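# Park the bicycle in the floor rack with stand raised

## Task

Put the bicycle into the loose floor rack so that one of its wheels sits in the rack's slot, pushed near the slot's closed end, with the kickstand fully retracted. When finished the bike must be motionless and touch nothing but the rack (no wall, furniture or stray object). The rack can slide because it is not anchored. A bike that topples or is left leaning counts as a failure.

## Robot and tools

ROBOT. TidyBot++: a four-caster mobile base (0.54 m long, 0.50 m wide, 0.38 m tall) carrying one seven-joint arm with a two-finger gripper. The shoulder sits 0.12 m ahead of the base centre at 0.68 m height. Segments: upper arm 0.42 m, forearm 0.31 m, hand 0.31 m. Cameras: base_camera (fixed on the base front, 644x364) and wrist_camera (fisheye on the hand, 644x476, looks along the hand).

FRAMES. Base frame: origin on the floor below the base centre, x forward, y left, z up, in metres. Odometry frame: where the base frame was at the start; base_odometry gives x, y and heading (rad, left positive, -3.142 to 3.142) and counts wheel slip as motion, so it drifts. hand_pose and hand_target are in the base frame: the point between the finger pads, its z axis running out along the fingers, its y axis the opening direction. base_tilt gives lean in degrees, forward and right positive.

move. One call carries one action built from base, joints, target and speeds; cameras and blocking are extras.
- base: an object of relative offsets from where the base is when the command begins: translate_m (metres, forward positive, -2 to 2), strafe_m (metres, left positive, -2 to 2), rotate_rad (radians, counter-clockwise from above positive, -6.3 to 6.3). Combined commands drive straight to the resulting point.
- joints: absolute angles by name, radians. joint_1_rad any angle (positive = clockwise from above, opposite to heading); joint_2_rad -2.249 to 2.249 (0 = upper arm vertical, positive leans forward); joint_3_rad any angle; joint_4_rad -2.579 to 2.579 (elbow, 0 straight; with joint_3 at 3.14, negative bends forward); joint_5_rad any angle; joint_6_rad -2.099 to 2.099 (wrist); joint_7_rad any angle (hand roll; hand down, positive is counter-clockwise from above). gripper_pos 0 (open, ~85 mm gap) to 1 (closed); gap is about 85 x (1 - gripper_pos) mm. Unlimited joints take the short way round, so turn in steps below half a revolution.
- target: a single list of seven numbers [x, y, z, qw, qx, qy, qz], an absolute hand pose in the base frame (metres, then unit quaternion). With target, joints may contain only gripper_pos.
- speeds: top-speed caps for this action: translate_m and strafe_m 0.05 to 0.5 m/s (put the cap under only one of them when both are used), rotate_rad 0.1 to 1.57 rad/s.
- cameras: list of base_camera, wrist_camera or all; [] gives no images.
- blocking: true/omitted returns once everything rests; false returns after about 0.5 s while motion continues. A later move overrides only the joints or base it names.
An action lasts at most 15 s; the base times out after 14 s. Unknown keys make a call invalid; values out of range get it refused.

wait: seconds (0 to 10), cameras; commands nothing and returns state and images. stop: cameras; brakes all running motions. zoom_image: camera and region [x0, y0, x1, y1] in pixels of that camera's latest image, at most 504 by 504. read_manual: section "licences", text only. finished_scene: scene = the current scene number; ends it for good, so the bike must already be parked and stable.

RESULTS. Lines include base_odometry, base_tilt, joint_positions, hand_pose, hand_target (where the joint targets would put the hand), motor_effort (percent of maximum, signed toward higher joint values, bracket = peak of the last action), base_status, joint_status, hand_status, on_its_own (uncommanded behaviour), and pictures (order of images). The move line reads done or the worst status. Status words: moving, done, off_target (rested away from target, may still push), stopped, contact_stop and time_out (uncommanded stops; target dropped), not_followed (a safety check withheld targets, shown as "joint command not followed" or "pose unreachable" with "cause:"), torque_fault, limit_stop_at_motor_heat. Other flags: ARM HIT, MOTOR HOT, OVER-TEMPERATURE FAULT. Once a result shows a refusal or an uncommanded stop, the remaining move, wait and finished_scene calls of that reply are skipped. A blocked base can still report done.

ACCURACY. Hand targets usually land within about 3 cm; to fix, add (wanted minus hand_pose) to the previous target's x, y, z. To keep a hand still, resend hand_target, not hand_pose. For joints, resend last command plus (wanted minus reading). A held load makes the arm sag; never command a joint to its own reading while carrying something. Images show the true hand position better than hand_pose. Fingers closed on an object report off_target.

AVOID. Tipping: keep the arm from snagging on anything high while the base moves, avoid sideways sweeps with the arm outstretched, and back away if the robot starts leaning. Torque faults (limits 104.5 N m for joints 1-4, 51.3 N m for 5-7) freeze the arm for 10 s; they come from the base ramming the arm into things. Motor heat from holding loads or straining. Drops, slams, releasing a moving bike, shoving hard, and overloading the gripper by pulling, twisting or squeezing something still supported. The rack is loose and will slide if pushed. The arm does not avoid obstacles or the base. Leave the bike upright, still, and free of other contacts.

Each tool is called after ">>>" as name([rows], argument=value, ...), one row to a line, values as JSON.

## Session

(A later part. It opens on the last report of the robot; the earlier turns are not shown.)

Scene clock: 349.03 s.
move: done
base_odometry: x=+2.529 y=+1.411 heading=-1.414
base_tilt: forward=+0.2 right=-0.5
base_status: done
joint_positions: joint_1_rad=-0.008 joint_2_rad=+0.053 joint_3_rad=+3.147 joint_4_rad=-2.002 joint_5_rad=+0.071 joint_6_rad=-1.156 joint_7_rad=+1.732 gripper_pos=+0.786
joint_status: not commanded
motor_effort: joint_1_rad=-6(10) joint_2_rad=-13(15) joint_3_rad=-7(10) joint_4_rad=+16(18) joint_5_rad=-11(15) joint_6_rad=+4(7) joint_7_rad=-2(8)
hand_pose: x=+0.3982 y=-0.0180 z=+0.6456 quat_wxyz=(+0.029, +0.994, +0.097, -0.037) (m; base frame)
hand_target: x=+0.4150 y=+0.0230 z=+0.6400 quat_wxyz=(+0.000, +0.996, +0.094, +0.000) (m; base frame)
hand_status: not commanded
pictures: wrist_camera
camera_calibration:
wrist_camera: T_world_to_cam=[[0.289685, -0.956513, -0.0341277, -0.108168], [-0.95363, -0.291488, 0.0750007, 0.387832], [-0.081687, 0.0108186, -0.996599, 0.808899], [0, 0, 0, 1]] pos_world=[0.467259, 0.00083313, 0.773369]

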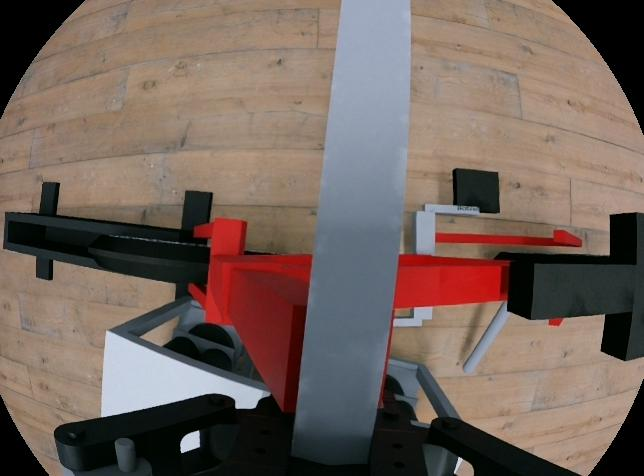

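>>> move(base={"strafe_m": -0.025, "translate_m": 0.01}, target=[0.43, 0.023, 0.75, 0, 0.9955, 0.094, 0], speeds={"strafe_m": 0.1}, cameras=[])

>>> move(target=[0.43, 0.023, 0.80, 0, 0.9955, 0.094, 0], cameras=["wrist_camera"])

>>> zoom_image(camera="wrist_camera", region=[20, 130, 240, 280])

Scene clock: 356.50 s.
move: off_target
base_odometry: x=+2.506 y=+1.398 heading=-1.414
base_tilt: forward=+0.2 right=-0.5
base_status: done
joint_positions: joint_1_rad=-0.041 joint_2_rad=+0.180 joint_3_rad=+3.131 joint_4_rad=-1.847 joint_5_rad=+0.028 joint_6_rad=-1.331 joint_7_rad=+1.730 gripper_pos=+0.786
joint_status: not commanded
motor_effort: joint_1_rad=+0(6) joint_2_rad=-52(54) joint_3_rad=-1(7) joint_4_rad=+43(44) joint_5_rad=-2(10) joint_6_rad=-9(11) joint_7_rad=+2(4)
hand_pose: x=+0.4093 y=+0.0077 z=+0.6533 quat_wxyz=(+0.007, +0.988, +0.109, -0.109) (m; base frame)
hand_target: x=+0.4300 y=+0.0230 z=+0.7500 quat_wxyz=(+0.000, +0.996, +0.094, +0.000) (m; base frame)
hand_status: off_target (0.100 m and 12.7 deg from the pose sent, 0.117 m and 5.4 deg at the start)
pictures: none
No camera images: "cameras" was empty.

Scene clock: 357.67 s.
move: off_target
base_odometry: x=+2.506 y=+1.398 heading=-1.414
base_tilt: forward=+0.3 right=-0.5
base_status: not commanded
joint_positions: joint_1_rad=-0.048 joint_2_rad=+0.220 joint_3_rad=+3.131 joint_4_rad=-1.719 joint_5_rad=+0.018 joint_6_rad=-1.471 joint_7_rad=+1.730 gripper_pos=+0.788
joint_status: not commanded
motor_effort: joint_1_rad=+1(3) joint_2_rad=-60(62) joint_3_rad=-1(3) joint_4_rad=+46(48) joint_5_rad=-1(3) joint_6_rad=-12(13) joint_7_rad=+1(3)
hand_pose: x=+0.4209 y=+0.0133 z=+0.6790 quat_wxyz=(+0.001, +0.985, +0.110, -0.135) (m; base frame)
hand_target: x=+0.4300 y=+0.0230 z=+0.8000 quat_wxyz=(+0.000, +0.996, +0.094, +0.000) (m; base frame)
hand_status: off_target (0.122 m and 15.6 deg from the pose sent, 0.149 m and 12.7 deg at the start)
pictures: wrist_camera
camera_calibration:
wrist_camera: T_world_to_cam=[[0.291169, -0.947894, -0.129293, -0.0197539], [-0.915023, -0.315381, 0.25153, 0.280345], [-0.2792, 0.0450684, -0.959175, 0.900961], [0, 0, 0, 1]] pos_world=[0.513822, 0.0290858, 0.79111]

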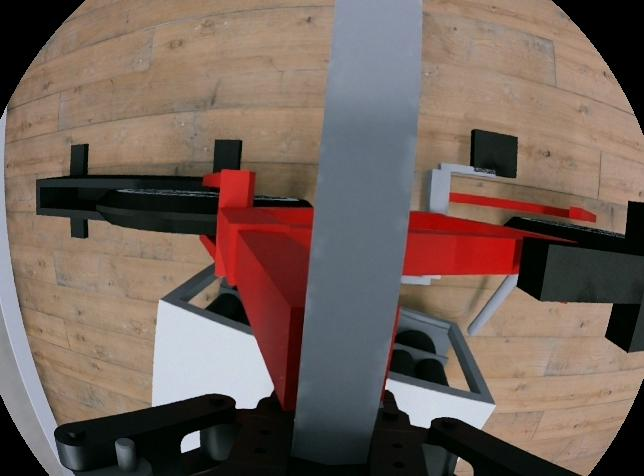

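Scaled by 2.291.

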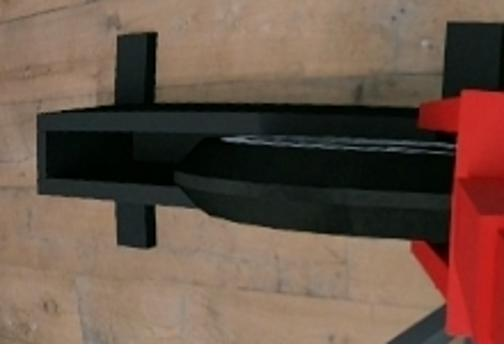

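>>> move(target=[0.425, 0.023, 0.80, 0, 0.994, 0.094, 0.055], cameras=["wrist_camera"])

>>> zoom_image(camera="wrist_camera", region=[20, 150, 240, 300])

Scene clock: 362.47 s.
move: off_target
base_odometry: x=+2.506 y=+1.398 heading=-1.414
base_tilt: forward=+0.2 right=-0.5
base_status: not commanded
joint_positions: joint_1_rad=-0.047 joint_2_rad=+0.119 joint_3_rad=+3.132 joint_4_rad=-1.786 joint_5_rad=+0.003 joint_6_rad=-1.451 joint_7_rad=+1.730 gripper_pos=+0.788
joint_status: not commanded
motor_effort: joint_1_rad=+0(3) joint_2_rad=-54(64) joint_3_rad=-1(4) joint_4_rad=+48(49) joint_5_rad=+1(5) joint_6_rad=-8(14) joint_7_rad=+2(3)
hand_pose: x=+0.3990 y=+0.0165 z=+0.6923 quat_wxyz=(-0.005, +0.988, +0.108, -0.107) (m; base frame)
hand_target: x=+0.4250 y=+0.0230 z=+0.8000 quat_wxyz=(+0.000, +0.994, +0.094, +0.055) (m; base frame)
hand_status: off_target (0.111 m and 18.7 deg from the pose sent, 0.121 m and 21.9 deg at the start)
pictures: wrist_camera
camera_calibration:
wrist_camera: T_world_to_cam=[[0.292901, -0.947427, -0.128806, -0.00966701], [-0.928848, -0.313905, 0.196738, 0.301355], [-0.226828, 0.0620163, -0.971958, 0.895106], [0, 0, 0, 1]] pos_world=[0.485779, 0.0299267, 0.809473]

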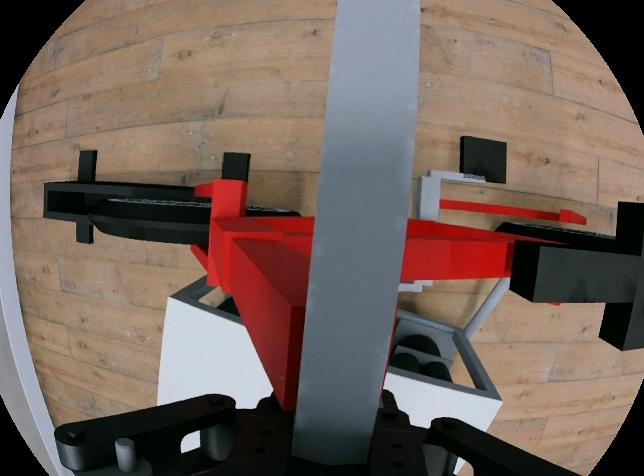

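Scaled by 2.291.

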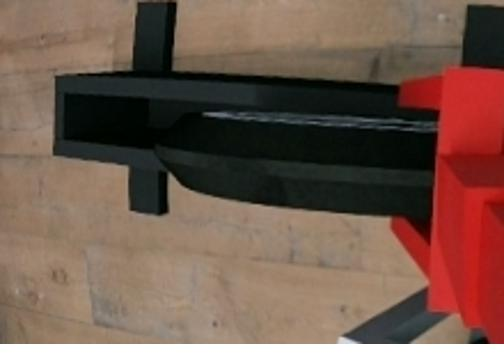

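>>> move(base={"strafe_m": 0.03, "translate_m": 0.01}, target=[0.43, 0.023, 0.80, 0, 0.9905, 0.094, 0.10], speeds={"strafe_m": 0.1}, cameras=["wrist_camera"])

>>> zoom_image(camera="wrist_camera", region=[20, 150, 240, 300])

Scene clock: 364.53 s.
move: off_target
base_odometry: x=+2.537 y=+1.392 heading=-1.414
base_tilt: forward=+0.2 right=-0.5
base_status: done
joint_positions: joint_1_rad=-0.053 joint_2_rad=+0.059 joint_3_rad=+3.137 joint_4_rad=-1.851 joint_5_rad=-0.005 joint_6_rad=-1.403 joint_7_rad=+1.730 gripper_pos=+0.788
joint_status: not commanded
motor_effort: joint_1_rad=+0(4) joint_2_rad=-51(55) joint_3_rad=-1(4) joint_4_rad=+50(51) joint_5_rad=+0(4) joint_6_rad=-4(9) joint_7_rad=+2(3)
hand_pose: x=+0.3866 y=+0.0185 z=+0.6906 quat_wxyz=(-0.007, +0.991, +0.107, -0.085) (m; base frame)
hand_target: x=+0.4300 y=+0.0230 z=+0.8000 quat_wxyz=(+0.000, +0.991, +0.094, +0.100) (m; base frame)
hand_status: off_target (0.118 m and 21.3 deg from the pose sent, 0.112 m and 23.8 deg at the start)
pictures: wrist_camera
camera_calibration:
wrist_camera: T_world_to_cam=[[0.296008, -0.946969, -0.125016, -0.00823278], [-0.937215, -0.313209, 0.153389, 0.323963], [-0.184411, 0.0717624, -0.980226, 0.879644], [0, 0, 0, 1]] pos_world=[0.468275, 0.0305466, 0.811528]

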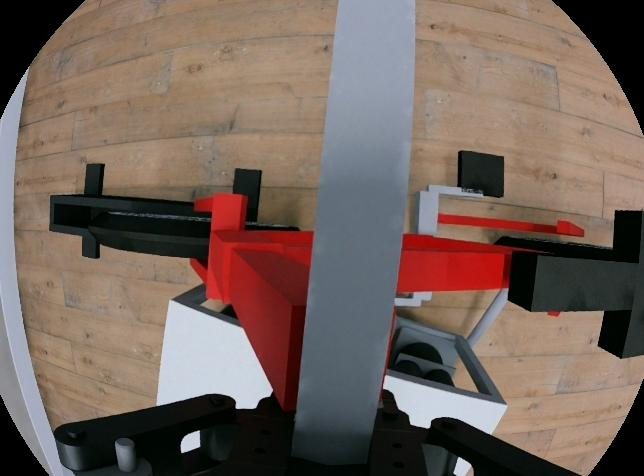

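Scaled by 2.291.

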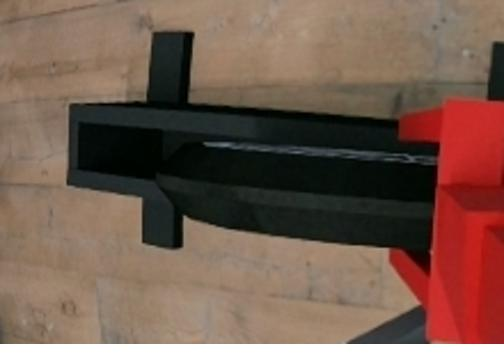

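>>> move(target=[0.425, 0.023, 0.72, 0, 0.994, 0.094, 0.05], cameras=[])

>>> move(target=[0.425, 0.023, 0.64, 0, 0.9955, 0.094, 0], cameras=["wrist_camera"])

>>> zoom_image(camera="wrist_camera", region=[20, 170, 240, 320])

Scene clock: 366.70 s.
move: off_target
base_odometry: x=+2.537 y=+1.392 heading=-1.414
base_tilt: forward=+0.2 right=-0.5
base_status: not commanded
joint_positions: joint_1_rad=-0.050 joint_2_rad=+0.053 joint_3_rad=+3.137 joint_4_rad=-1.957 joint_5_rad=+0.003 joint_6_rad=-1.275 joint_7_rad=+1.730 gripper_pos=+0.788
joint_status: not commanded
motor_effort: joint_1_rad=+0(2) joint_2_rad=-37(51) joint_3_rad=-2(3) joint_4_rad=+36(51) joint_5_rad=-3(5) joint_6_rad=-4(5) joint_7_rad=+2(3)
hand_pose: x=+0.3808 y=+0.0148 z=+0.6599 quat_wxyz=(-0.002, +0.992, +0.107, -0.072) (m; base frame)
hand_target: x=+0.4250 y=+0.0230 z=+0.7200 quat_wxyz=(+0.000, +0.994, +0.094, +0.050) (m; base frame)
hand_status: off_target (0.075 m and 14.1 deg from the pose sent, 0.049 m and 15.6 deg at the start)
pictures: none
No camera images: "cameras" was empty.

Scene clock: 368.03 s.
move: off_target
base_odometry: x=+2.537 y=+1.392 heading=-1.414
base_tilt: forward=+0.2 right=-0.6
base_status: not commanded
joint_positions: joint_1_rad=-0.050 joint_2_rad=+0.058 joint_3_rad=+3.128 joint_4_rad=-1.990 joint_5_rad=+0.011 joint_6_rad=-1.200 joint_7_rad=+1.730 gripper_pos=+0.788
joint_status: not commanded
motor_effort: joint_1_rad=+1(3) joint_2_rad=-13(35) joint_3_rad=+1(2) joint_4_rad=+18(37) joint_5_rad=-5(8) joint_6_rad=+8(9) joint_7_rad=-4(4)
hand_pose: x=+0.3889 y=+0.0154 z=+0.6479 quat_wxyz=(+0.002, +0.992, +0.113, -0.054) (m; base frame)
hand_target: x=+0.4250 y=+0.0230 z=+0.6400 quat_wxyz=(+0.000, +0.996, +0.094, +0.000) (m; base frame)
hand_status: off_target (0.038 m and 6.6 deg from the pose sent, 0.049 m and 8.4 deg at the start)
pictures: wrist_camera
camera_calibration:
wrist_camera: T_world_to_cam=[[0.31527, -0.944175, -0.0955935, -0.0437341], [-0.941179, -0.323988, 0.0959845, 0.370627], [-0.121597, 0.0597096, -0.990782, 0.820998], [0, 0, 0, 1]] pos_world=[0.462446, 0.0297647, 0.773675]

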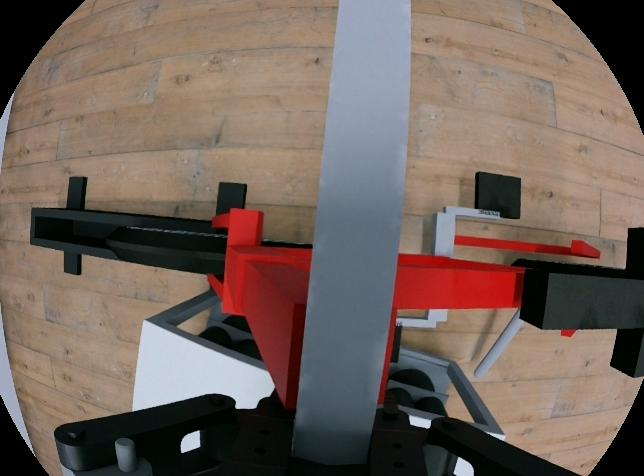

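Scaled by 2.291.

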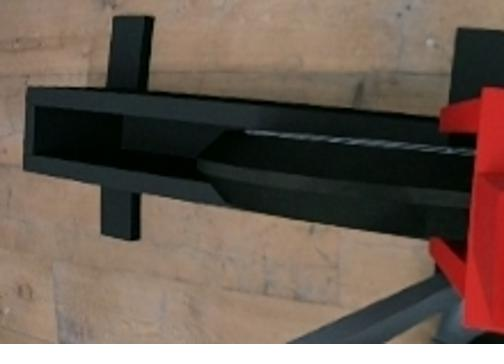

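>>> move(base={"strafe_m": 0.05, "translate_m": 0.01}, speeds={"strafe_m": 0.1}, cameras=["wrist_camera"])

>>> zoom_image(camera="wrist_camera", region=[20, 170, 240, 320])

Scene clock: 369.83 s.
move: done
base_odometry: x=+2.588 y=+1.390 heading=-1.414
base_tilt: forward=+0.2 right=-0.5
base_status: done
joint_positions: joint_1_rad=-0.043 joint_2_rad=+0.059 joint_3_rad=+3.126 joint_4_rad=-1.990 joint_5_rad=+0.035 joint_6_rad=-1.170 joint_7_rad=+1.730 gripper_pos=+0.788
joint_status: not commanded
motor_effort: joint_1_rad=-1(3) joint_2_rad=-14(15) joint_3_rad=-1(3) joint_4_rad=+15(19) joint_5_rad=-6(11) joint_6_rad=+6(10) joint_7_rad=-2(7)
hand_pose: x=+0.3991 y=+0.0078 z=+0.6471 quat_wxyz=(+0.013, +0.992, +0.116, -0.039) (m; base frame)
hand_target: x=+0.4250 y=+0.0230 z=+0.6400 quat_wxyz=(+0.000, +0.996, +0.094, +0.000) (m; base frame)
hand_status: not commanded
pictures: wrist_camera
camera_calibration:
wrist_camera: T_world_to_cam=[[0.324271, -0.943562, -0.0673692, -0.076072], [-0.941662, -0.328761, 0.0720403, 0.393585], [-0.0901229, 0.0400784, -0.995124, 0.812343], [0, 0, 0, 1]] pos_world=[0.468502, 0.0250592, 0.774903]

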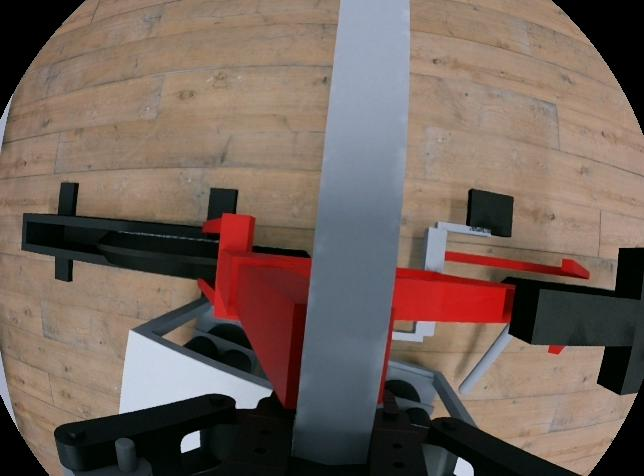

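Scaled by 2.291.

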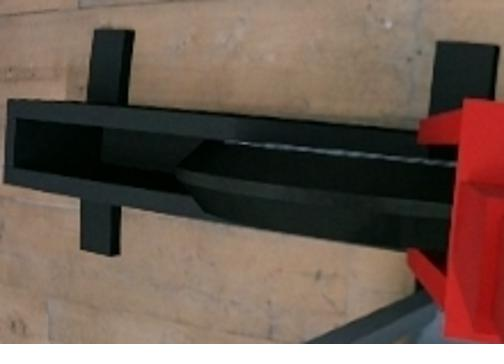

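>>> move(target=[0.43, 0.023, 0.75, 0, 0.994, 0.094, 0.05], cameras=[])

>>> move(target=[0.43, 0.023, 0.80, 0, 0.9905, 0.094, 0.10], cameras=[])

>>> move(base={"strafe_m": 0.05, "translate_m": -0.01}, speeds={"strafe_m": 0.1}, cameras=["wrist_camera"])

>>> zoom_image(camera="wrist_camera", region=[20, 150, 240, 300])

Scene clock: 375.20 s.
move: off_target
base_odometry: x=+2.588 y=+1.390 heading=-1.414
base_tilt: forward=+0.2 right=-0.5
base_status: not commanded
joint_positions: joint_1_rad=-0.044 joint_2_rad=+0.100 joint_3_rad=+3.126 joint_4_rad=-1.936 joint_5_rad=+0.029 joint_6_rad=-1.256 joint_7_rad=+1.730 gripper_pos=+0.788
joint_status: not commanded
motor_effort: joint_1_rad=+1(2) joint_2_rad=-49(49) joint_3_rad=-1(2) joint_4_rad=+46(47) joint_5_rad=-2(6) joint_6_rad=-5(9) joint_7_rad=+2(3)
hand_pose: x=+0.3955 y=+0.0091 z=+0.6519 quat_wxyz=(+0.009, +0.991, +0.114, -0.075) (m; base frame)
hand_target: x=+0.4300 y=+0.0230 z=+0.7500 quat_wxyz=(+0.000, +0.994, +0.094, +0.050) (m; base frame)
hand_status: off_target (0.105 m and 14.6 deg from the pose sent, 0.109 m and 10.6 deg at the start)
pictures: none
No camera images: "cameras" was empty.

Scene clock: 376.37 s.
move: off_target
base_odometry: x=+2.588 y=+1.390 heading=-1.414
base_tilt: forward=+0.2 right=-0.5
base_status: not commanded
joint_positions: joint_1_rad=-0.049 joint_2_rad=+0.045 joint_3_rad=+3.129 joint_4_rad=-1.881 joint_5_rad=+0.002 joint_6_rad=-1.336 joint_7_rad=+1.730 gripper_pos=+0.788
joint_status: not commanded
motor_effort: joint_1_rad=-1(2) joint_2_rad=-49(57) joint_3_rad=-1(3) joint_4_rad=+50(52) joint_5_rad=+1(5) joint_6_rad=-3(7) joint_7_rad=+2(3)
hand_pose: x=+0.3948 y=+0.0177 z=+0.6838 quat_wxyz=(-0.002, +0.992, +0.110, -0.060) (m; base frame)
hand_target: x=+0.4300 y=+0.0230 z=+0.8000 quat_wxyz=(+0.000, +0.991, +0.094, +0.100) (m; base frame)
hand_status: off_target (0.121 m and 18.4 deg from the pose sent, 0.153 m and 20.3 deg at the start)
pictures: none
No camera images: "cameras" was empty.

Scene clock: 377.63 s.
move: done
base_odometry: x=+2.637 y=+1.408 heading=-1.414
base_tilt: forward=+0.2 right=-0.5
base_status: done
joint_positions: joint_1_rad=-0.055 joint_2_rad=+0.043 joint_3_rad=+3.136 joint_4_rad=-1.880 joint_5_rad=-0.002 joint_6_rad=-1.338 joint_7_rad=+1.730 gripper_pos=+0.788
joint_status: not commanded
motor_effort: joint_1_rad=-1(4) joint_2_rad=-50(53) joint_3_rad=-1(5) joint_4_rad=+52(54) joint_5_rad=+1(3) joint_6_rad=-2(4) joint_7_rad=+2(3)
hand_pose: x=+0.3946 y=+0.0188 z=+0.6848 quat_wxyz=(-0.004, +0.992, +0.109, -0.059) (m; base frame)
hand_target: x=+0.4300 y=+0.0230 z=+0.8000 quat_wxyz=(+0.000, +0.991, +0.094, +0.100) (m; base frame)
hand_status: not commanded
pictures: wrist_camera
camera_calibration:
wrist_camera: T_world_to_cam=[[0.305758, -0.945806, -0.109379, -0.0255353], [-0.942759, -0.316811, 0.104097, 0.368469], [-0.133108, 0.0712899, -0.988534, 0.860884], [0, 0, 0, 1]] pos_world=[0.469776, 0.0312113, 0.809864]

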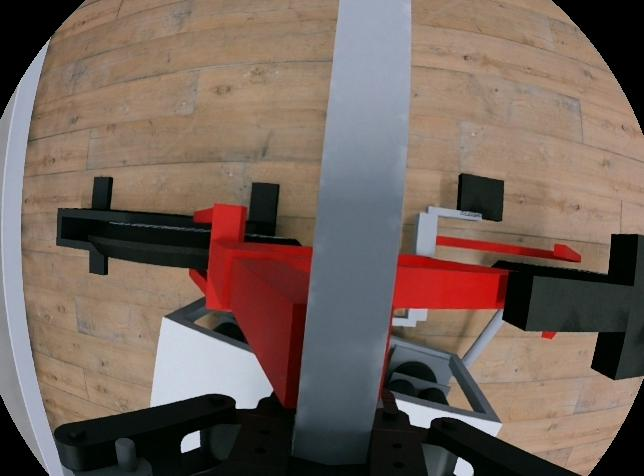

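Scaled by 2.291.

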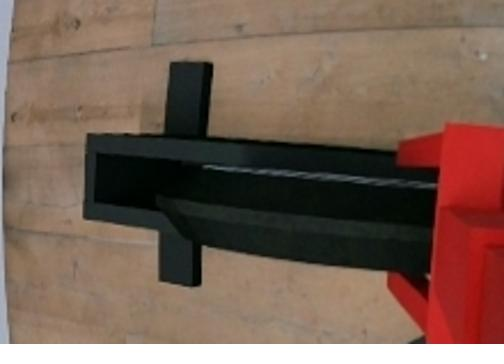

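>>> move(base={"strafe_m": 0.025, "translate_m": -0.003}, speeds={"strafe_m": 0.1}, target=[0.43, 0.023, 0.74, 0, 0.994, 0.094, 0.06], cameras=[])

>>> move(target=[0.43, 0.028, 0.64, 0, 0.9955, 0.094, 0], base={"strafe_m": 0.015}, speeds={"strafe_m": 0.1}, cameras=["wrist_camera"])

>>> zoom_image(camera="wrist_camera", region=[20, 170, 240, 320])

Scene clock: 381.03 s.
move: off_target
base_odometry: x=+2.661 y=+1.415 heading=-1.414
base_tilt: forward=+0.2 right=-0.5
base_status: done
joint_positions: joint_1_rad=-0.053 joint_2_rad=+0.080 joint_3_rad=+3.131 joint_4_rad=-1.941 joint_5_rad=-0.003 joint_6_rad=-1.293 joint_7_rad=+1.730 gripper_pos=+0.789
joint_status: not commanded
motor_effort: joint_1_rad=+1(4) joint_2_rad=-46(51) joint_3_rad=-1(4) joint_4_rad=+43(52) joint_5_rad=-2(5) joint_6_rad=-7(8) joint_7_rad=+2(4)
hand_pose: x=+0.3814 y=+0.0192 z=+0.6578 quat_wxyz=(-0.006, +0.990, +0.111, -0.086) (m; base frame)
hand_target: x=+0.4300 y=+0.0230 z=+0.7400 quat_wxyz=(+0.000, +0.994, +0.094, +0.060) (m; base frame)
hand_status: off_target (0.096 m and 16.9 deg from the pose sent, 0.066 m and 13.8 deg at the start)
pictures: none
No camera images: "cameras" was empty.

Scene clock: 382.13 s.
move: off_target
base_odometry: x=+2.676 y=+1.417 heading=-1.414
base_tilt: forward=+0.2 right=-0.5
base_status: done
joint_positions: joint_1_rad=-0.052 joint_2_rad=+0.078 joint_3_rad=+3.121 joint_4_rad=-1.962 joint_5_rad=+0.006 joint_6_rad=-1.203 joint_7_rad=+1.730 gripper_pos=+0.789
joint_status: not commanded
motor_effort: joint_1_rad=+1(3) joint_2_rad=-12(45) joint_3_rad=+0(4) joint_4_rad=+18(43) joint_5_rad=-3(6) joint_6_rad=+7(8) joint_7_rad=-3(5)
hand_pose: x=+0.3997 y=+0.0198 z=+0.6496 quat_wxyz=(+0.000, +0.992, +0.117, -0.051) (m; base frame)
hand_target: x=+0.4300 y=+0.0280 z=+0.6400 quat_wxyz=(+0.000, +0.996, +0.094, +0.000) (m; base frame)
hand_status: off_target (0.033 m and 6.4 deg from the pose sent, 0.053 m and 10.1 deg at the start)
pictures: wrist_camera
camera_calibration:
wrist_camera: T_world_to_cam=[[0.321786, -0.941673, -0.0985146, -0.0436211], [-0.939626, -0.330405, 0.0890775, 0.386093], [-0.116432, 0.063903, -0.991141, 0.821862], [0, 0, 0, 1]] pos_world=[0.472511, 0.0339709, 0.775891]

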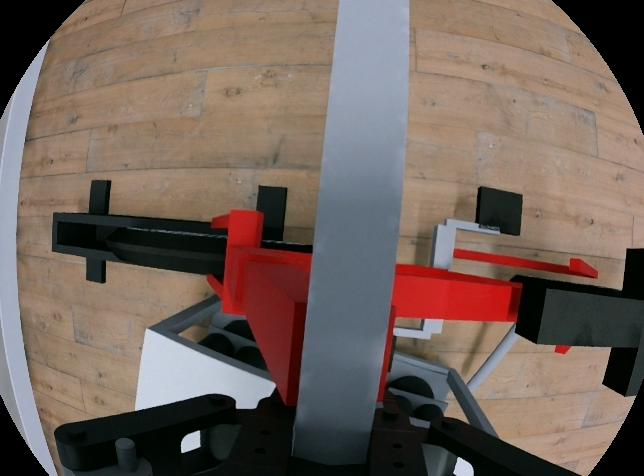

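Scaled by 2.291.

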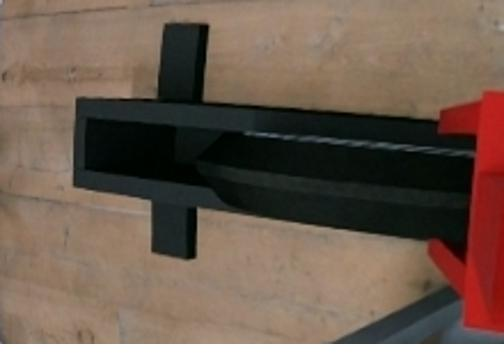

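>>> move(base={"strafe_m": 0.05, "translate_m": 0.005}, speeds={"strafe_m": 0.1}, cameras=["wrist_camera"])

>>> zoom_image(camera="wrist_camera", region=[20, 170, 240, 320])

Scene clock: 383.83 s.
move: done
base_odometry: x=+2.726 y=+1.420 heading=-1.414
base_tilt: forward=+0.2 right=-0.5
base_status: done
joint_positions: joint_1_rad=-0.049 joint_2_rad=+0.076 joint_3_rad=+3.120 joint_4_rad=-1.964 joint_5_rad=+0.032 joint_6_rad=-1.167 joint_7_rad=+1.728 gripper_pos=+0.789
joint_status: not commanded
motor_effort: joint_1_rad=+0(3) joint_2_rad=-14(15) joint_3_rad=-1(4) joint_4_rad=+15(18) joint_5_rad=-5(10) joint_6_rad=+6(10) joint_7_rad=-1(7)
hand_pose: x=+0.4104 y=+0.0129 z=+0.6486 quat_wxyz=(+0.012, +0.992, +0.120, -0.033) (m; base frame)
hand_target: x=+0.4300 y=+0.0280 z=+0.6400 quat_wxyz=(+0.000, +0.996, +0.094, +0.000) (m; base frame)
hand_status: not commanded
pictures: wrist_camera
camera_calibration:
wrist_camera: T_world_to_cam=[[0.33212, -0.940786, -0.067953, -0.0777453], [-0.939831, -0.336178, 0.060839, 0.412372], [-0.0800808, 0.0436585, -0.995832, 0.810985], [0, 0, 0, 1]] pos_world=[0.478325, 0.0300821, 0.777233]

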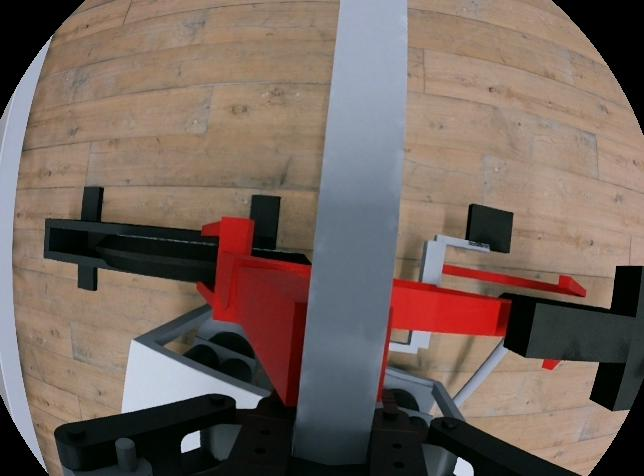

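Scaled by 2.291.

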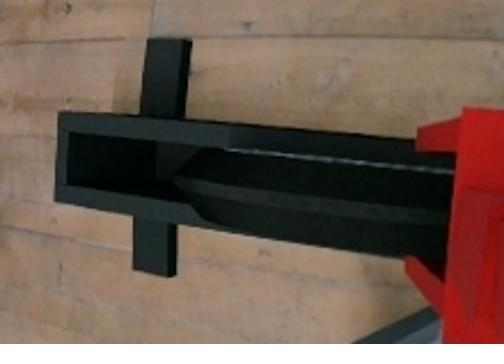

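>>> move(target=[0.418, 0.029, 0.63, 0, 0.998, 0.066, 0], cameras=[])

>>> move(base={"strafe_m": 0.04, "translate_m": 0.0}, speeds={"strafe_m": 0.1}, cameras=["wrist_camera"])

>>> zoom_image(camera="wrist_camera", region=[20, 170, 240, 320])

Scene clock: 388.70 s.
move: off_target
base_odometry: x=+2.726 y=+1.420 heading=-1.414
base_tilt: forward=+0.2 right=-0.5
base_status: not commanded
joint_positions: joint_1_rad=-0.055 joint_2_rad=+0.052 joint_3_rad=+3.120 joint_4_rad=-1.991 joint_5_rad=+0.035 joint_6_rad=-1.144 joint_7_rad=+1.712 gripper_pos=+0.789
joint_status: not commanded
motor_effort: joint_1_rad=+2(2) joint_2_rad=-9(14) joint_3_rad=+1(1) joint_4_rad=+12(15) joint_5_rad=-6(8) joint_6_rad=+7(8) joint_7_rad=-4(5)
hand_pose: x=+0.4066 y=+0.0136 z=+0.6482 quat_wxyz=(+0.014, +0.993, +0.116, -0.023) (m; base frame)
hand_target: x=+0.4180 y=+0.0290 z=+0.6300 quat_wxyz=(+0.000, +0.998, +0.066, +0.000) (m; base frame)
hand_status: off_target (0.026 m and 6.6 deg from the pose sent, 0.026 m and 7.4 deg at the start)
pictures: none
No camera images: "cameras" was empty.

Scene clock: 389.70 s.
move: done
base_odometry: x=+2.766 y=+1.426 heading=-1.414
base_tilt: forward=+0.2 right=-0.5
base_status: done
joint_positions: joint_1_rad=-0.058 joint_2_rad=+0.051 joint_3_rad=+3.116 joint_4_rad=-1.992 joint_5_rad=+0.043 joint_6_rad=-1.135 joint_7_rad=+1.693 gripper_pos=+0.789
joint_status: not commanded
motor_effort: joint_1_rad=-1(5) joint_2_rad=-10(11) joint_3_rad=+0(5) joint_4_rad=+12(13) joint_5_rad=-7(12) joint_6_rad=+7(8) joint_7_rad=-3(6)
hand_pose: x=+0.4088 y=+0.0134 z=+0.6482 quat_wxyz=(+0.018, +0.993, +0.112, -0.018) (m; base frame)
hand_target: x=+0.4180 y=+0.0290 z=+0.6300 quat_wxyz=(+0.000, +0.998, +0.066, +0.000) (m; base frame)
hand_status: not commanded
pictures: wrist_camera
camera_calibration:
wrist_camera: T_world_to_cam=[[0.319036, -0.946478, -0.0489409, -0.0836626], [-0.946525, -0.320818, 0.0341607, 0.430933], [-0.0480335, 0.0354253, -0.998217, 0.798916], [0, 0, 0, 1]] pos_world=[0.472955, 0.0307644, 0.778676]

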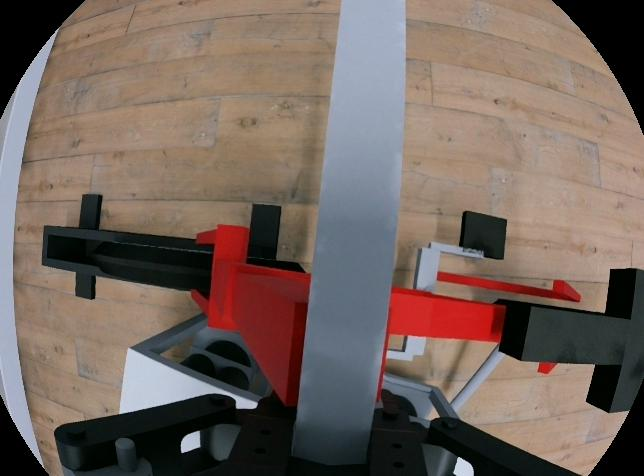

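Scaled by 2.291.

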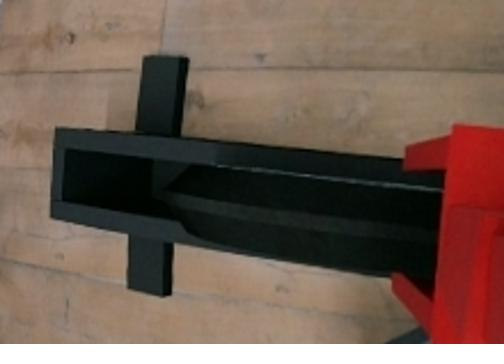

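>>> move(base={"translate_m": -0.025}, speeds={"translate_m": 0.06}, cameras=[])

>>> move(joints={"gripper_pos": 0.6})

Scene clock: 392.83 s.
move: done
base_odometry: x=+2.762 y=+1.451 heading=-1.414
base_tilt: forward=+0.2 right=-0.5
base_status: done
joint_positions: joint_1_rad=-0.058 joint_2_rad=+0.050 joint_3_rad=+3.116 joint_4_rad=-1.992 joint_5_rad=+0.042 joint_6_rad=-1.110 joint_7_rad=+1.691 gripper_pos=+0.789
joint_status: not commanded
motor_effort: joint_1_rad=+2(2) joint_2_rad=-9(12) joint_3_rad=+1(2) joint_4_rad=+10(12) joint_5_rad=-4(7) joint_6_rad=+4(6) joint_7_rad=-3(3)
hand_pose: x=+0.4162 y=+0.0144 z=+0.6482 quat_wxyz=(+0.018, +0.994, +0.111, -0.006) (m; base frame)
hand_target: x=+0.4180 y=+0.0290 z=+0.6300 quat_wxyz=(+0.000, +0.998, +0.066, +0.000) (m; base frame)
hand_status: not commanded
pictures: none
No camera images: "cameras" was empty.

Scene clock: 393.63 s.
move: done
base_odometry: x=+2.762 y=+1.451 heading=-1.414
base_tilt: forward=+0.2 right=-0.5
base_status: not commanded
joint_positions: joint_1_rad=-0.057 joint_2_rad=+0.055 joint_3_rad=+3.116 joint_4_rad=-2.003 joint_5_rad=+0.024 joint_6_rad=-1.073 joint_7_rad=+1.669 gripper_pos=+0.600
joint_status: all done
motor_effort: joint_1_rad=+0(3) joint_2_rad=-14(16) joint_3_rad=-1(2) joint_4_rad=+13(15) joint_5_rad=+0(5) joint_6_rad=+0(4) joint_7_rad=+1(3)
hand_pose: x=+0.4222 y=+0.0199 z=+0.6434 quat_wxyz=(+0.010, +0.995, +0.096, +0.005) (m; base frame)
hand_target: x=+0.4180 y=+0.0290 z=+0.6300 quat_wxyz=(+0.000, +0.998, +0.066, +0.000) (m; base frame)
hand_status: not commanded
pictures: base_camera, wrist_camera
camera_calibration:
wrist_camera: T_world_to_cam=[[0.291983, -0.954819, -0.0553684, -0.0663042], [-0.956422, -0.291576, -0.0154811, 0.48138], [-0.00136248, 0.0574758, -0.998346, 0.77452], [0, 0, 0, 1]] pos_world=[0.480817, 0.0325339, 0.77702]

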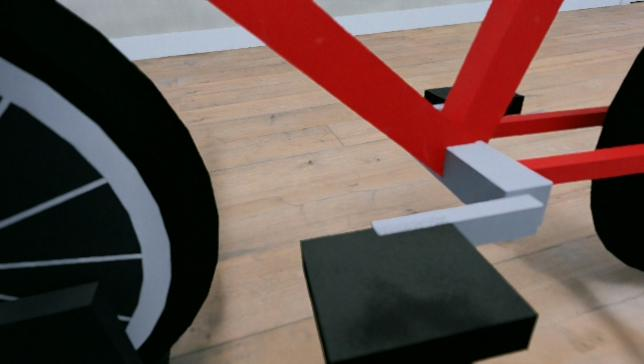

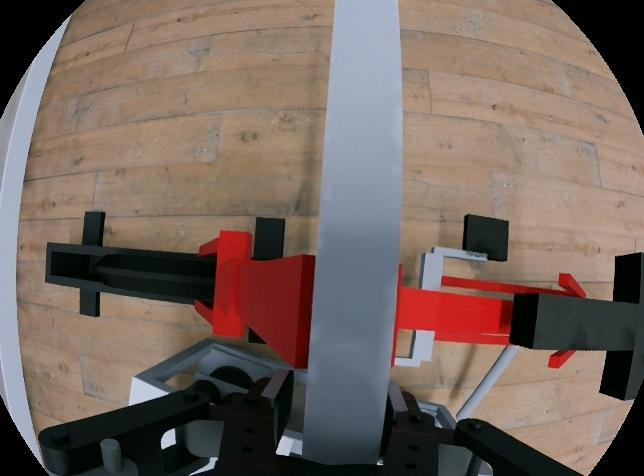

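>>> move(base={"strafe_m": 0.05}, speeds={"strafe_m": 0.08}, cameras=["wrist_camera"])

>>> zoom_image(camera="wrist_camera", region=[20, 190, 240, 340])

Scene clock: 395.50 s.
move: done
base_odometry: x=+2.811 y=+1.459 heading=-1.414
base_tilt: forward=+0.2 right=-0.5
base_status: done
joint_positions: joint_1_rad=-0.041 joint_2_rad=+0.055 joint_3_rad=+3.131 joint_4_rad=-2.004 joint_5_rad=+0.036 joint_6_rad=-1.073 joint_7_rad=+1.669 gripper_pos=+0.600
joint_status: not commanded
motor_effort: joint_1_rad=-3(8) joint_2_rad=-14(14) joint_3_rad=-3(8) joint_4_rad=+14(15) joint_5_rad=-3(9) joint_6_rad=+0(2) joint_7_rad=+1(1)
hand_pose: x=+0.4227 y=+0.0072 z=+0.6433 quat_wxyz=(+0.016, +0.996, +0.083, +0.004) (m; base frame)
hand_target: x=+0.4180 y=+0.0290 z=+0.6300 quat_wxyz=(+0.000, +0.998, +0.066, +0.000) (m; base frame)
hand_status: not commanded
pictures: wrist_camera
camera_calibration:
wrist_camera: T_world_to_cam=[[0.267618, -0.962497, -0.0445036, -0.0752065], [-0.963525, -0.267336, -0.0122978, 0.478944], [-0.0000607686, 0.0461715, -0.998934, 0.775014], [0, 0, 0, 1]] pos_world=[0.481648, 0.0198692, 0.776731]

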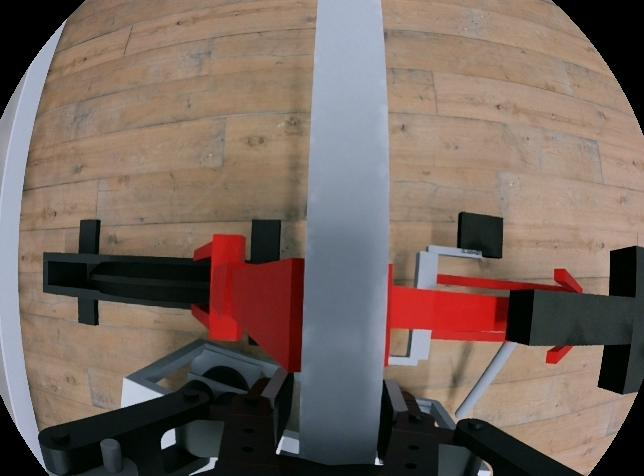

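Scaled by 2.291.

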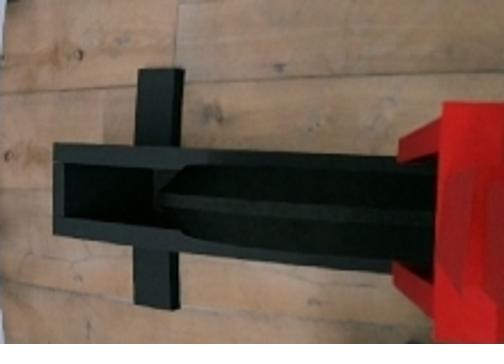

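>>> zoom_image(camera="wrist_camera", region=[30, 240, 130, 310])

Scaled by 5.040.

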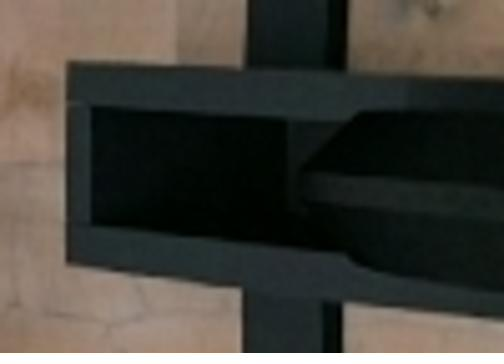

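>>> move(base={"strafe_m": 0.02, "translate_m": -0.02}, speeds={"strafe_m": 0.08}, cameras=[])

>>> move(base={"strafe_m": 0.04, "translate_m": -0.008}, speeds={"strafe_m": 0.08}, cameras=["wrist_camera"])

>>> zoom_image(camera="wrist_camera", region=[20, 190, 240, 340])

Scene clock: 405.37 s.
move: done
base_odometry: x=+2.828 y=+1.482 heading=-1.414
base_tilt: forward=+0.2 right=-0.5
base_status: done
joint_positions: joint_1_rad=-0.061 joint_2_rad=+0.055 joint_3_rad=+3.117 joint_4_rad=-2.004 joint_5_rad=+0.013 joint_6_rad=-1.066 joint_7_rad=+1.669 gripper_pos=+0.600
joint_status: not commanded
motor_effort: joint_1_rad=+1(6) joint_2_rad=-12(15) joint_3_rad=+0(6) joint_4_rad=+11(14) joint_5_rad=+1(7) joint_6_rad=-2(2) joint_7_rad=+1(1)
hand_pose: x=+0.4236 y=+0.0243 z=+0.6432 quat_wxyz=(+0.005, +0.995, +0.095, +0.008) (m; base frame)
hand_target: x=+0.4180 y=+0.0290 z=+0.6300 quat_wxyz=(+0.000, +0.998, +0.066, +0.000) (m; base frame)
hand_status: not commanded
pictures: none
No camera images: "cameras" was empty.

Scene clock: 406.40 s.
move: done
base_odometry: x=+2.867 y=+1.497 heading=-1.414
base_tilt: forward=+0.2 right=-0.5
base_status: done
joint_positions: joint_1_rad=-0.063 joint_2_rad=+0.055 joint_3_rad=+3.114 joint_4_rad=-2.004 joint_5_rad=+0.013 joint_6_rad=-1.066 joint_7_rad=+1.669 gripper_pos=+0.600
joint_status: not commanded
motor_effort: joint_1_rad=+1(4) joint_2_rad=-11(13) joint_3_rad=+0(4) joint_4_rad=+11(12) joint_5_rad=+0(5) joint_6_rad=-2(2) joint_7_rad=+1(1)
hand_pose: x=+0.4236 y=+0.0256 z=+0.6433 quat_wxyz=(+0.005, +0.995, +0.097, +0.008) (m; base frame)
hand_target: x=+0.4180 y=+0.0290 z=+0.6300 quat_wxyz=(+0.000, +0.998, +0.066, +0.000) (m; base frame)
hand_status: not commanded
pictures: wrist_camera
camera_calibration:
wrist_camera: T_world_to_cam=[[0.295033, -0.953344, -0.0639539, -0.0570244], [-0.955477, -0.294056, -0.0243947, 0.489763], [0.0044505, 0.0683037, -0.997655, 0.770918], [0, 0, 0, 1]] pos_world=[0.48135, 0.0369972, 0.77741]

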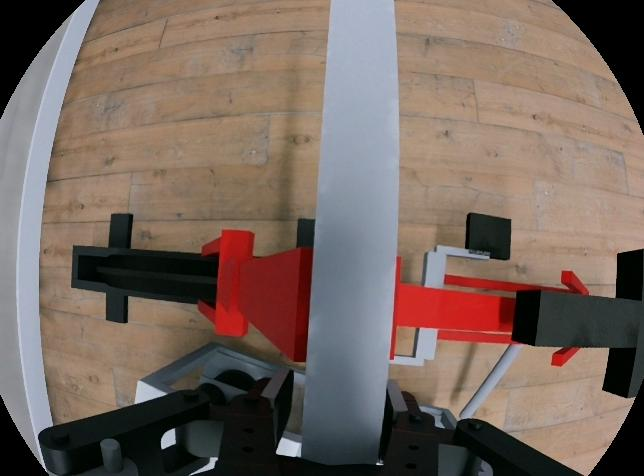

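Scaled by 2.291.

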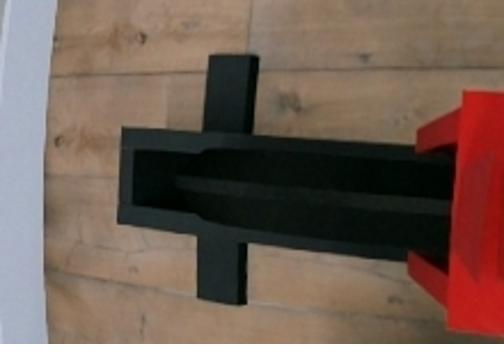

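>>> move(base={"strafe_m": 0.04, "translate_m": -0.009}, speeds={"strafe_m": 0.08}, cameras=[])

>>> move(base={"strafe_m": 0.03, "translate_m": -0.007}, speeds={"strafe_m": 0.08}, cameras=["wrist_camera"])

>>> zoom_image(camera="wrist_camera", region=[20, 190, 240, 340])

Scene clock: 408.10 s.
move: done
base_odometry: x=+2.905 y=+1.512 heading=-1.414
base_tilt: forward=+0.2 right=-0.5
base_status: done
joint_positions: joint_1_rad=-0.063 joint_2_rad=+0.054 joint_3_rad=+3.113 joint_4_rad=-2.004 joint_5_rad=+0.012 joint_6_rad=-1.066 joint_7_rad=+1.669 gripper_pos=+0.600
joint_status: not commanded
motor_effort: joint_1_rad=+0(4) joint_2_rad=-11(12) joint_3_rad=+0(4) joint_4_rad=+10(12) joint_5_rad=+0(5) joint_6_rad=+0(2) joint_7_rad=+1(1)
hand_pose: x=+0.4236 y=+0.0259 z=+0.6434 quat_wxyz=(+0.005, +0.995, +0.097, +0.009) (m; base frame)
hand_target: x=+0.4180 y=+0.0290 z=+0.6300 quat_wxyz=(+0.000, +0.998, +0.066, +0.000) (m; base frame)
hand_status: not commanded
pictures: none
No camera images: "cameras" was empty.

Scene clock: 409.03 s.
move: done
base_odometry: x=+2.934 y=+1.524 heading=-1.414
base_tilt: forward=+0.2 right=-0.5
base_status: done
joint_positions: joint_1_rad=-0.065 joint_2_rad=+0.054 joint_3_rad=+3.111 joint_4_rad=-2.004 joint_5_rad=+0.005 joint_6_rad=-1.066 joint_7_rad=+1.669 gripper_pos=+0.600
joint_status: not commanded
motor_effort: joint_1_rad=+1(4) joint_2_rad=-11(12) joint_3_rad=+0(4) joint_4_rad=+10(12) joint_5_rad=+0(4) joint_6_rad=-1(2) joint_7_rad=+1(1)
hand_pose: x=+0.4233 y=+0.0292 z=+0.6435 quat_wxyz=(+0.001, +0.995, +0.098, +0.009) (m; base frame)
hand_target: x=+0.4180 y=+0.0290 z=+0.6300 quat_wxyz=(+0.000, +0.998, +0.066, +0.000) (m; base frame)
hand_status: not commanded
pictures: wrist_camera
camera_calibration:
wrist_camera: T_world_to_cam=[[0.296634, -0.952389, -0.0704488, -0.0500048], [-0.954982, -0.295496, -0.0262981, 0.491626], [0.00422868, 0.0750782, -0.997169, 0.770388], [0, 0, 0, 1]] pos_world=[0.48107, 0.0398104, 0.777612]

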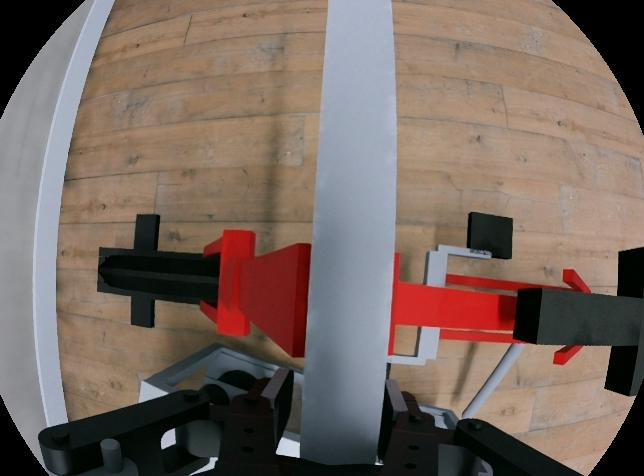

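Scaled by 2.291.

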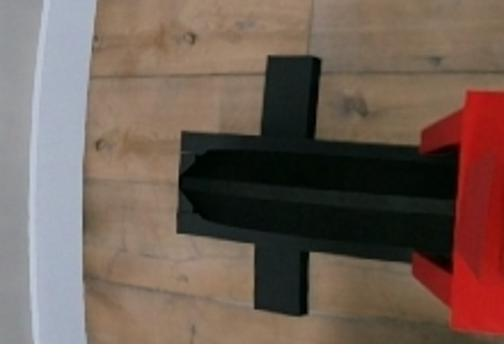

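>>> move(base={"strafe_m": 0.018, "translate_m": -0.004}, speeds={"strafe_m": 0.06}, cameras=["wrist_camera"])

>>> zoom_image(camera="wrist_camera", region=[60, 200, 200, 320])

Scene clock: 420.60 s.
move: done
base_odometry: x=+2.951 y=+1.530 heading=-1.414
base_tilt: forward=+0.2 right=-0.5
base_status: done
joint_positions: joint_1_rad=-0.065 joint_2_rad=+0.054 joint_3_rad=+3.110 joint_4_rad=-2.004 joint_5_rad=+0.002 joint_6_rad=-1.066 joint_7_rad=+1.669 gripper_pos=+0.600
joint_status: not commanded
motor_effort: joint_1_rad=+1(3) joint_2_rad=-11(12) joint_3_rad=+0(3) joint_4_rad=+10(12) joint_5_rad=+1(4) joint_6_rad=-1(2) joint_7_rad=+1(1)
hand_pose: x=+0.4232 y=+0.0303 z=+0.6436 quat_wxyz=(+0.000, +0.995, +0.098, +0.009) (m; base frame)
hand_target: x=+0.4180 y=+0.0290 z=+0.6300 quat_wxyz=(+0.000, +0.998, +0.066, +0.000) (m; base frame)
hand_status: not commanded
pictures: wrist_camera
camera_calibration:
wrist_camera: T_world_to_cam=[[0.296211, -0.952342, -0.0728205, -0.047295], [-0.955112, -0.294987, -0.0272691, 0.492529], [0.00448838, 0.0776291, -0.996972, 0.770141], [0, 0, 0, 1]] pos_world=[0.480973, 0.0404635, 0.777796]

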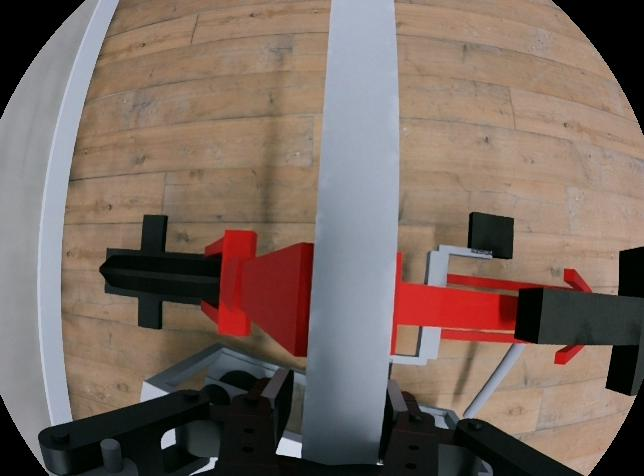

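Scaled by 3.600.

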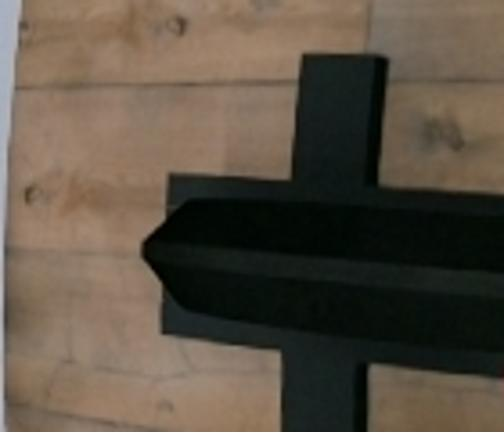

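>>> move(joints={"gripper_pos": 0.3}, cameras=["wrist_camera"])

>>> move(target=[0.41, 0.029, 0.76, 0, 0.9955, 0.094, 0])

Scene clock: 422.17 s.
move: done
base_odometry: x=+2.951 y=+1.530 heading=-1.414
base_tilt: forward=+0.1 right=-0.5
base_status: not commanded
joint_positions: joint_1_rad=-0.065 joint_2_rad=+0.054 joint_3_rad=+3.110 joint_4_rad=-2.004 joint_5_rad=+0.002 joint_6_rad=-1.066 joint_7_rad=+1.669 gripper_pos=+0.300
joint_status: all done
motor_effort: joint_1_rad=+1(2) joint_2_rad=-12(12) joint_3_rad=+0(1) joint_4_rad=+11(12) joint_5_rad=+0(1) joint_6_rad=-1(1) joint_7_rad=+1(1)
hand_pose: x=+0.4232 y=+0.0303 z=+0.6436 quat_wxyz=(+0.000, +0.995, +0.098, +0.009) (m; base frame)
hand_target: x=+0.4180 y=+0.0290 z=+0.6300 quat_wxyz=(+0.000, +0.998, +0.066, +0.000) (m; base frame)
hand_status: not commanded
pictures: wrist_camera
camera_calibration:
wrist_camera: T_world_to_cam=[[0.296211, -0.952342, -0.0728205, -0.047295], [-0.955112, -0.294987, -0.0272691, 0.492529], [0.00448838, 0.0776291, -0.996972, 0.770141], [0, 0, 0, 1]] pos_world=[0.480973, 0.0404635, 0.777796]

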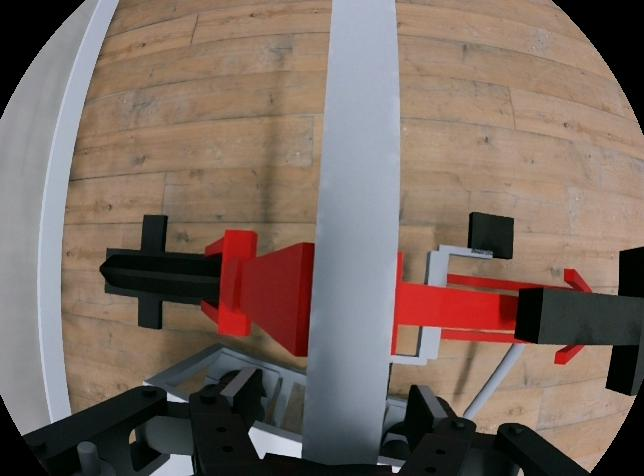

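Scene clock: 423.90 s.
move: off_target
base_odometry: x=+2.951 y=+1.530 heading=-1.414
base_tilt: forward=+0.2 right=-0.5
base_status: not commanded
joint_positions: joint_1_rad=-0.065 joint_2_rad=-0.039 joint_3_rad=+3.110 joint_4_rad=-1.731 joint_5_rad=+0.002 joint_6_rad=-1.414 joint_7_rad=+1.669 gripper_pos=+0.300
joint_status: not commanded
motor_effort: joint_1_rad=+0(2) joint_2_rad=-14(18) joint_3_rad=+0(0) joint_4_rad=+18(18) joint_5_rad=+0(2) joint_6_rad=+0(1) joint_7_rad=+1(1)
hand_pose: x=+0.4239 y=+0.0303 z=+0.7532 quat_wxyz=(+0.002, +0.995, +0.098, +0.018) (m; base frame)
hand_target: x=+0.4100 y=+0.0290 z=+0.7600 quat_wxyz=(+0.000, +0.996, +0.094, +0.000) (m; base frame)
hand_status: off_target (0.016 m and 2.1 deg from the pose sent, 0.117 m and 1.1 deg at the start)
pictures: base_camera, wrist_camera
camera_calibration:
wrist_camera: T_world_to_cam=[[0.296757, -0.952663, -0.0660887, -0.0447868], [-0.95469, -0.29434, -0.0439488, 0.508493], [0.0224159, 0.0761363, -0.996845, 0.87171], [0, 0, 0, 1]] pos_world=[0.479204, 0.0406342, 0.888348]

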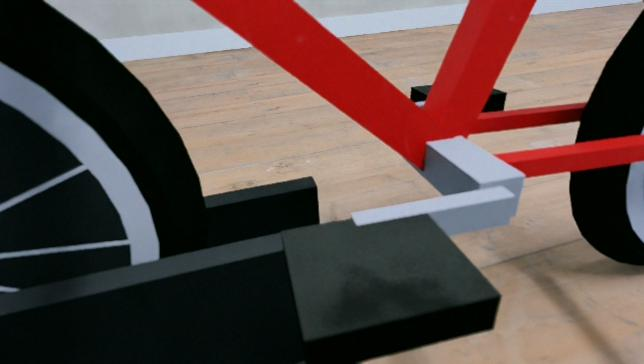

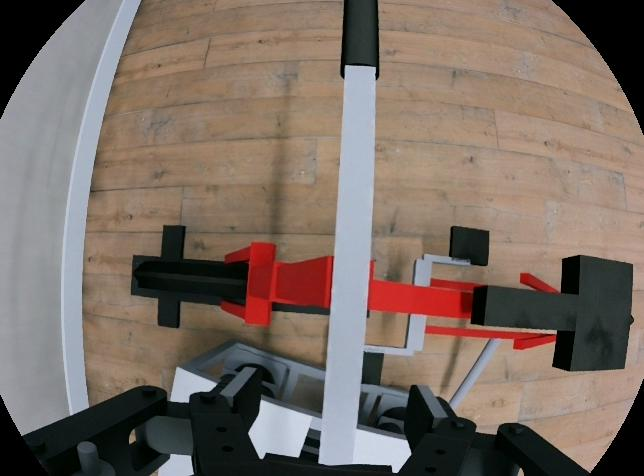

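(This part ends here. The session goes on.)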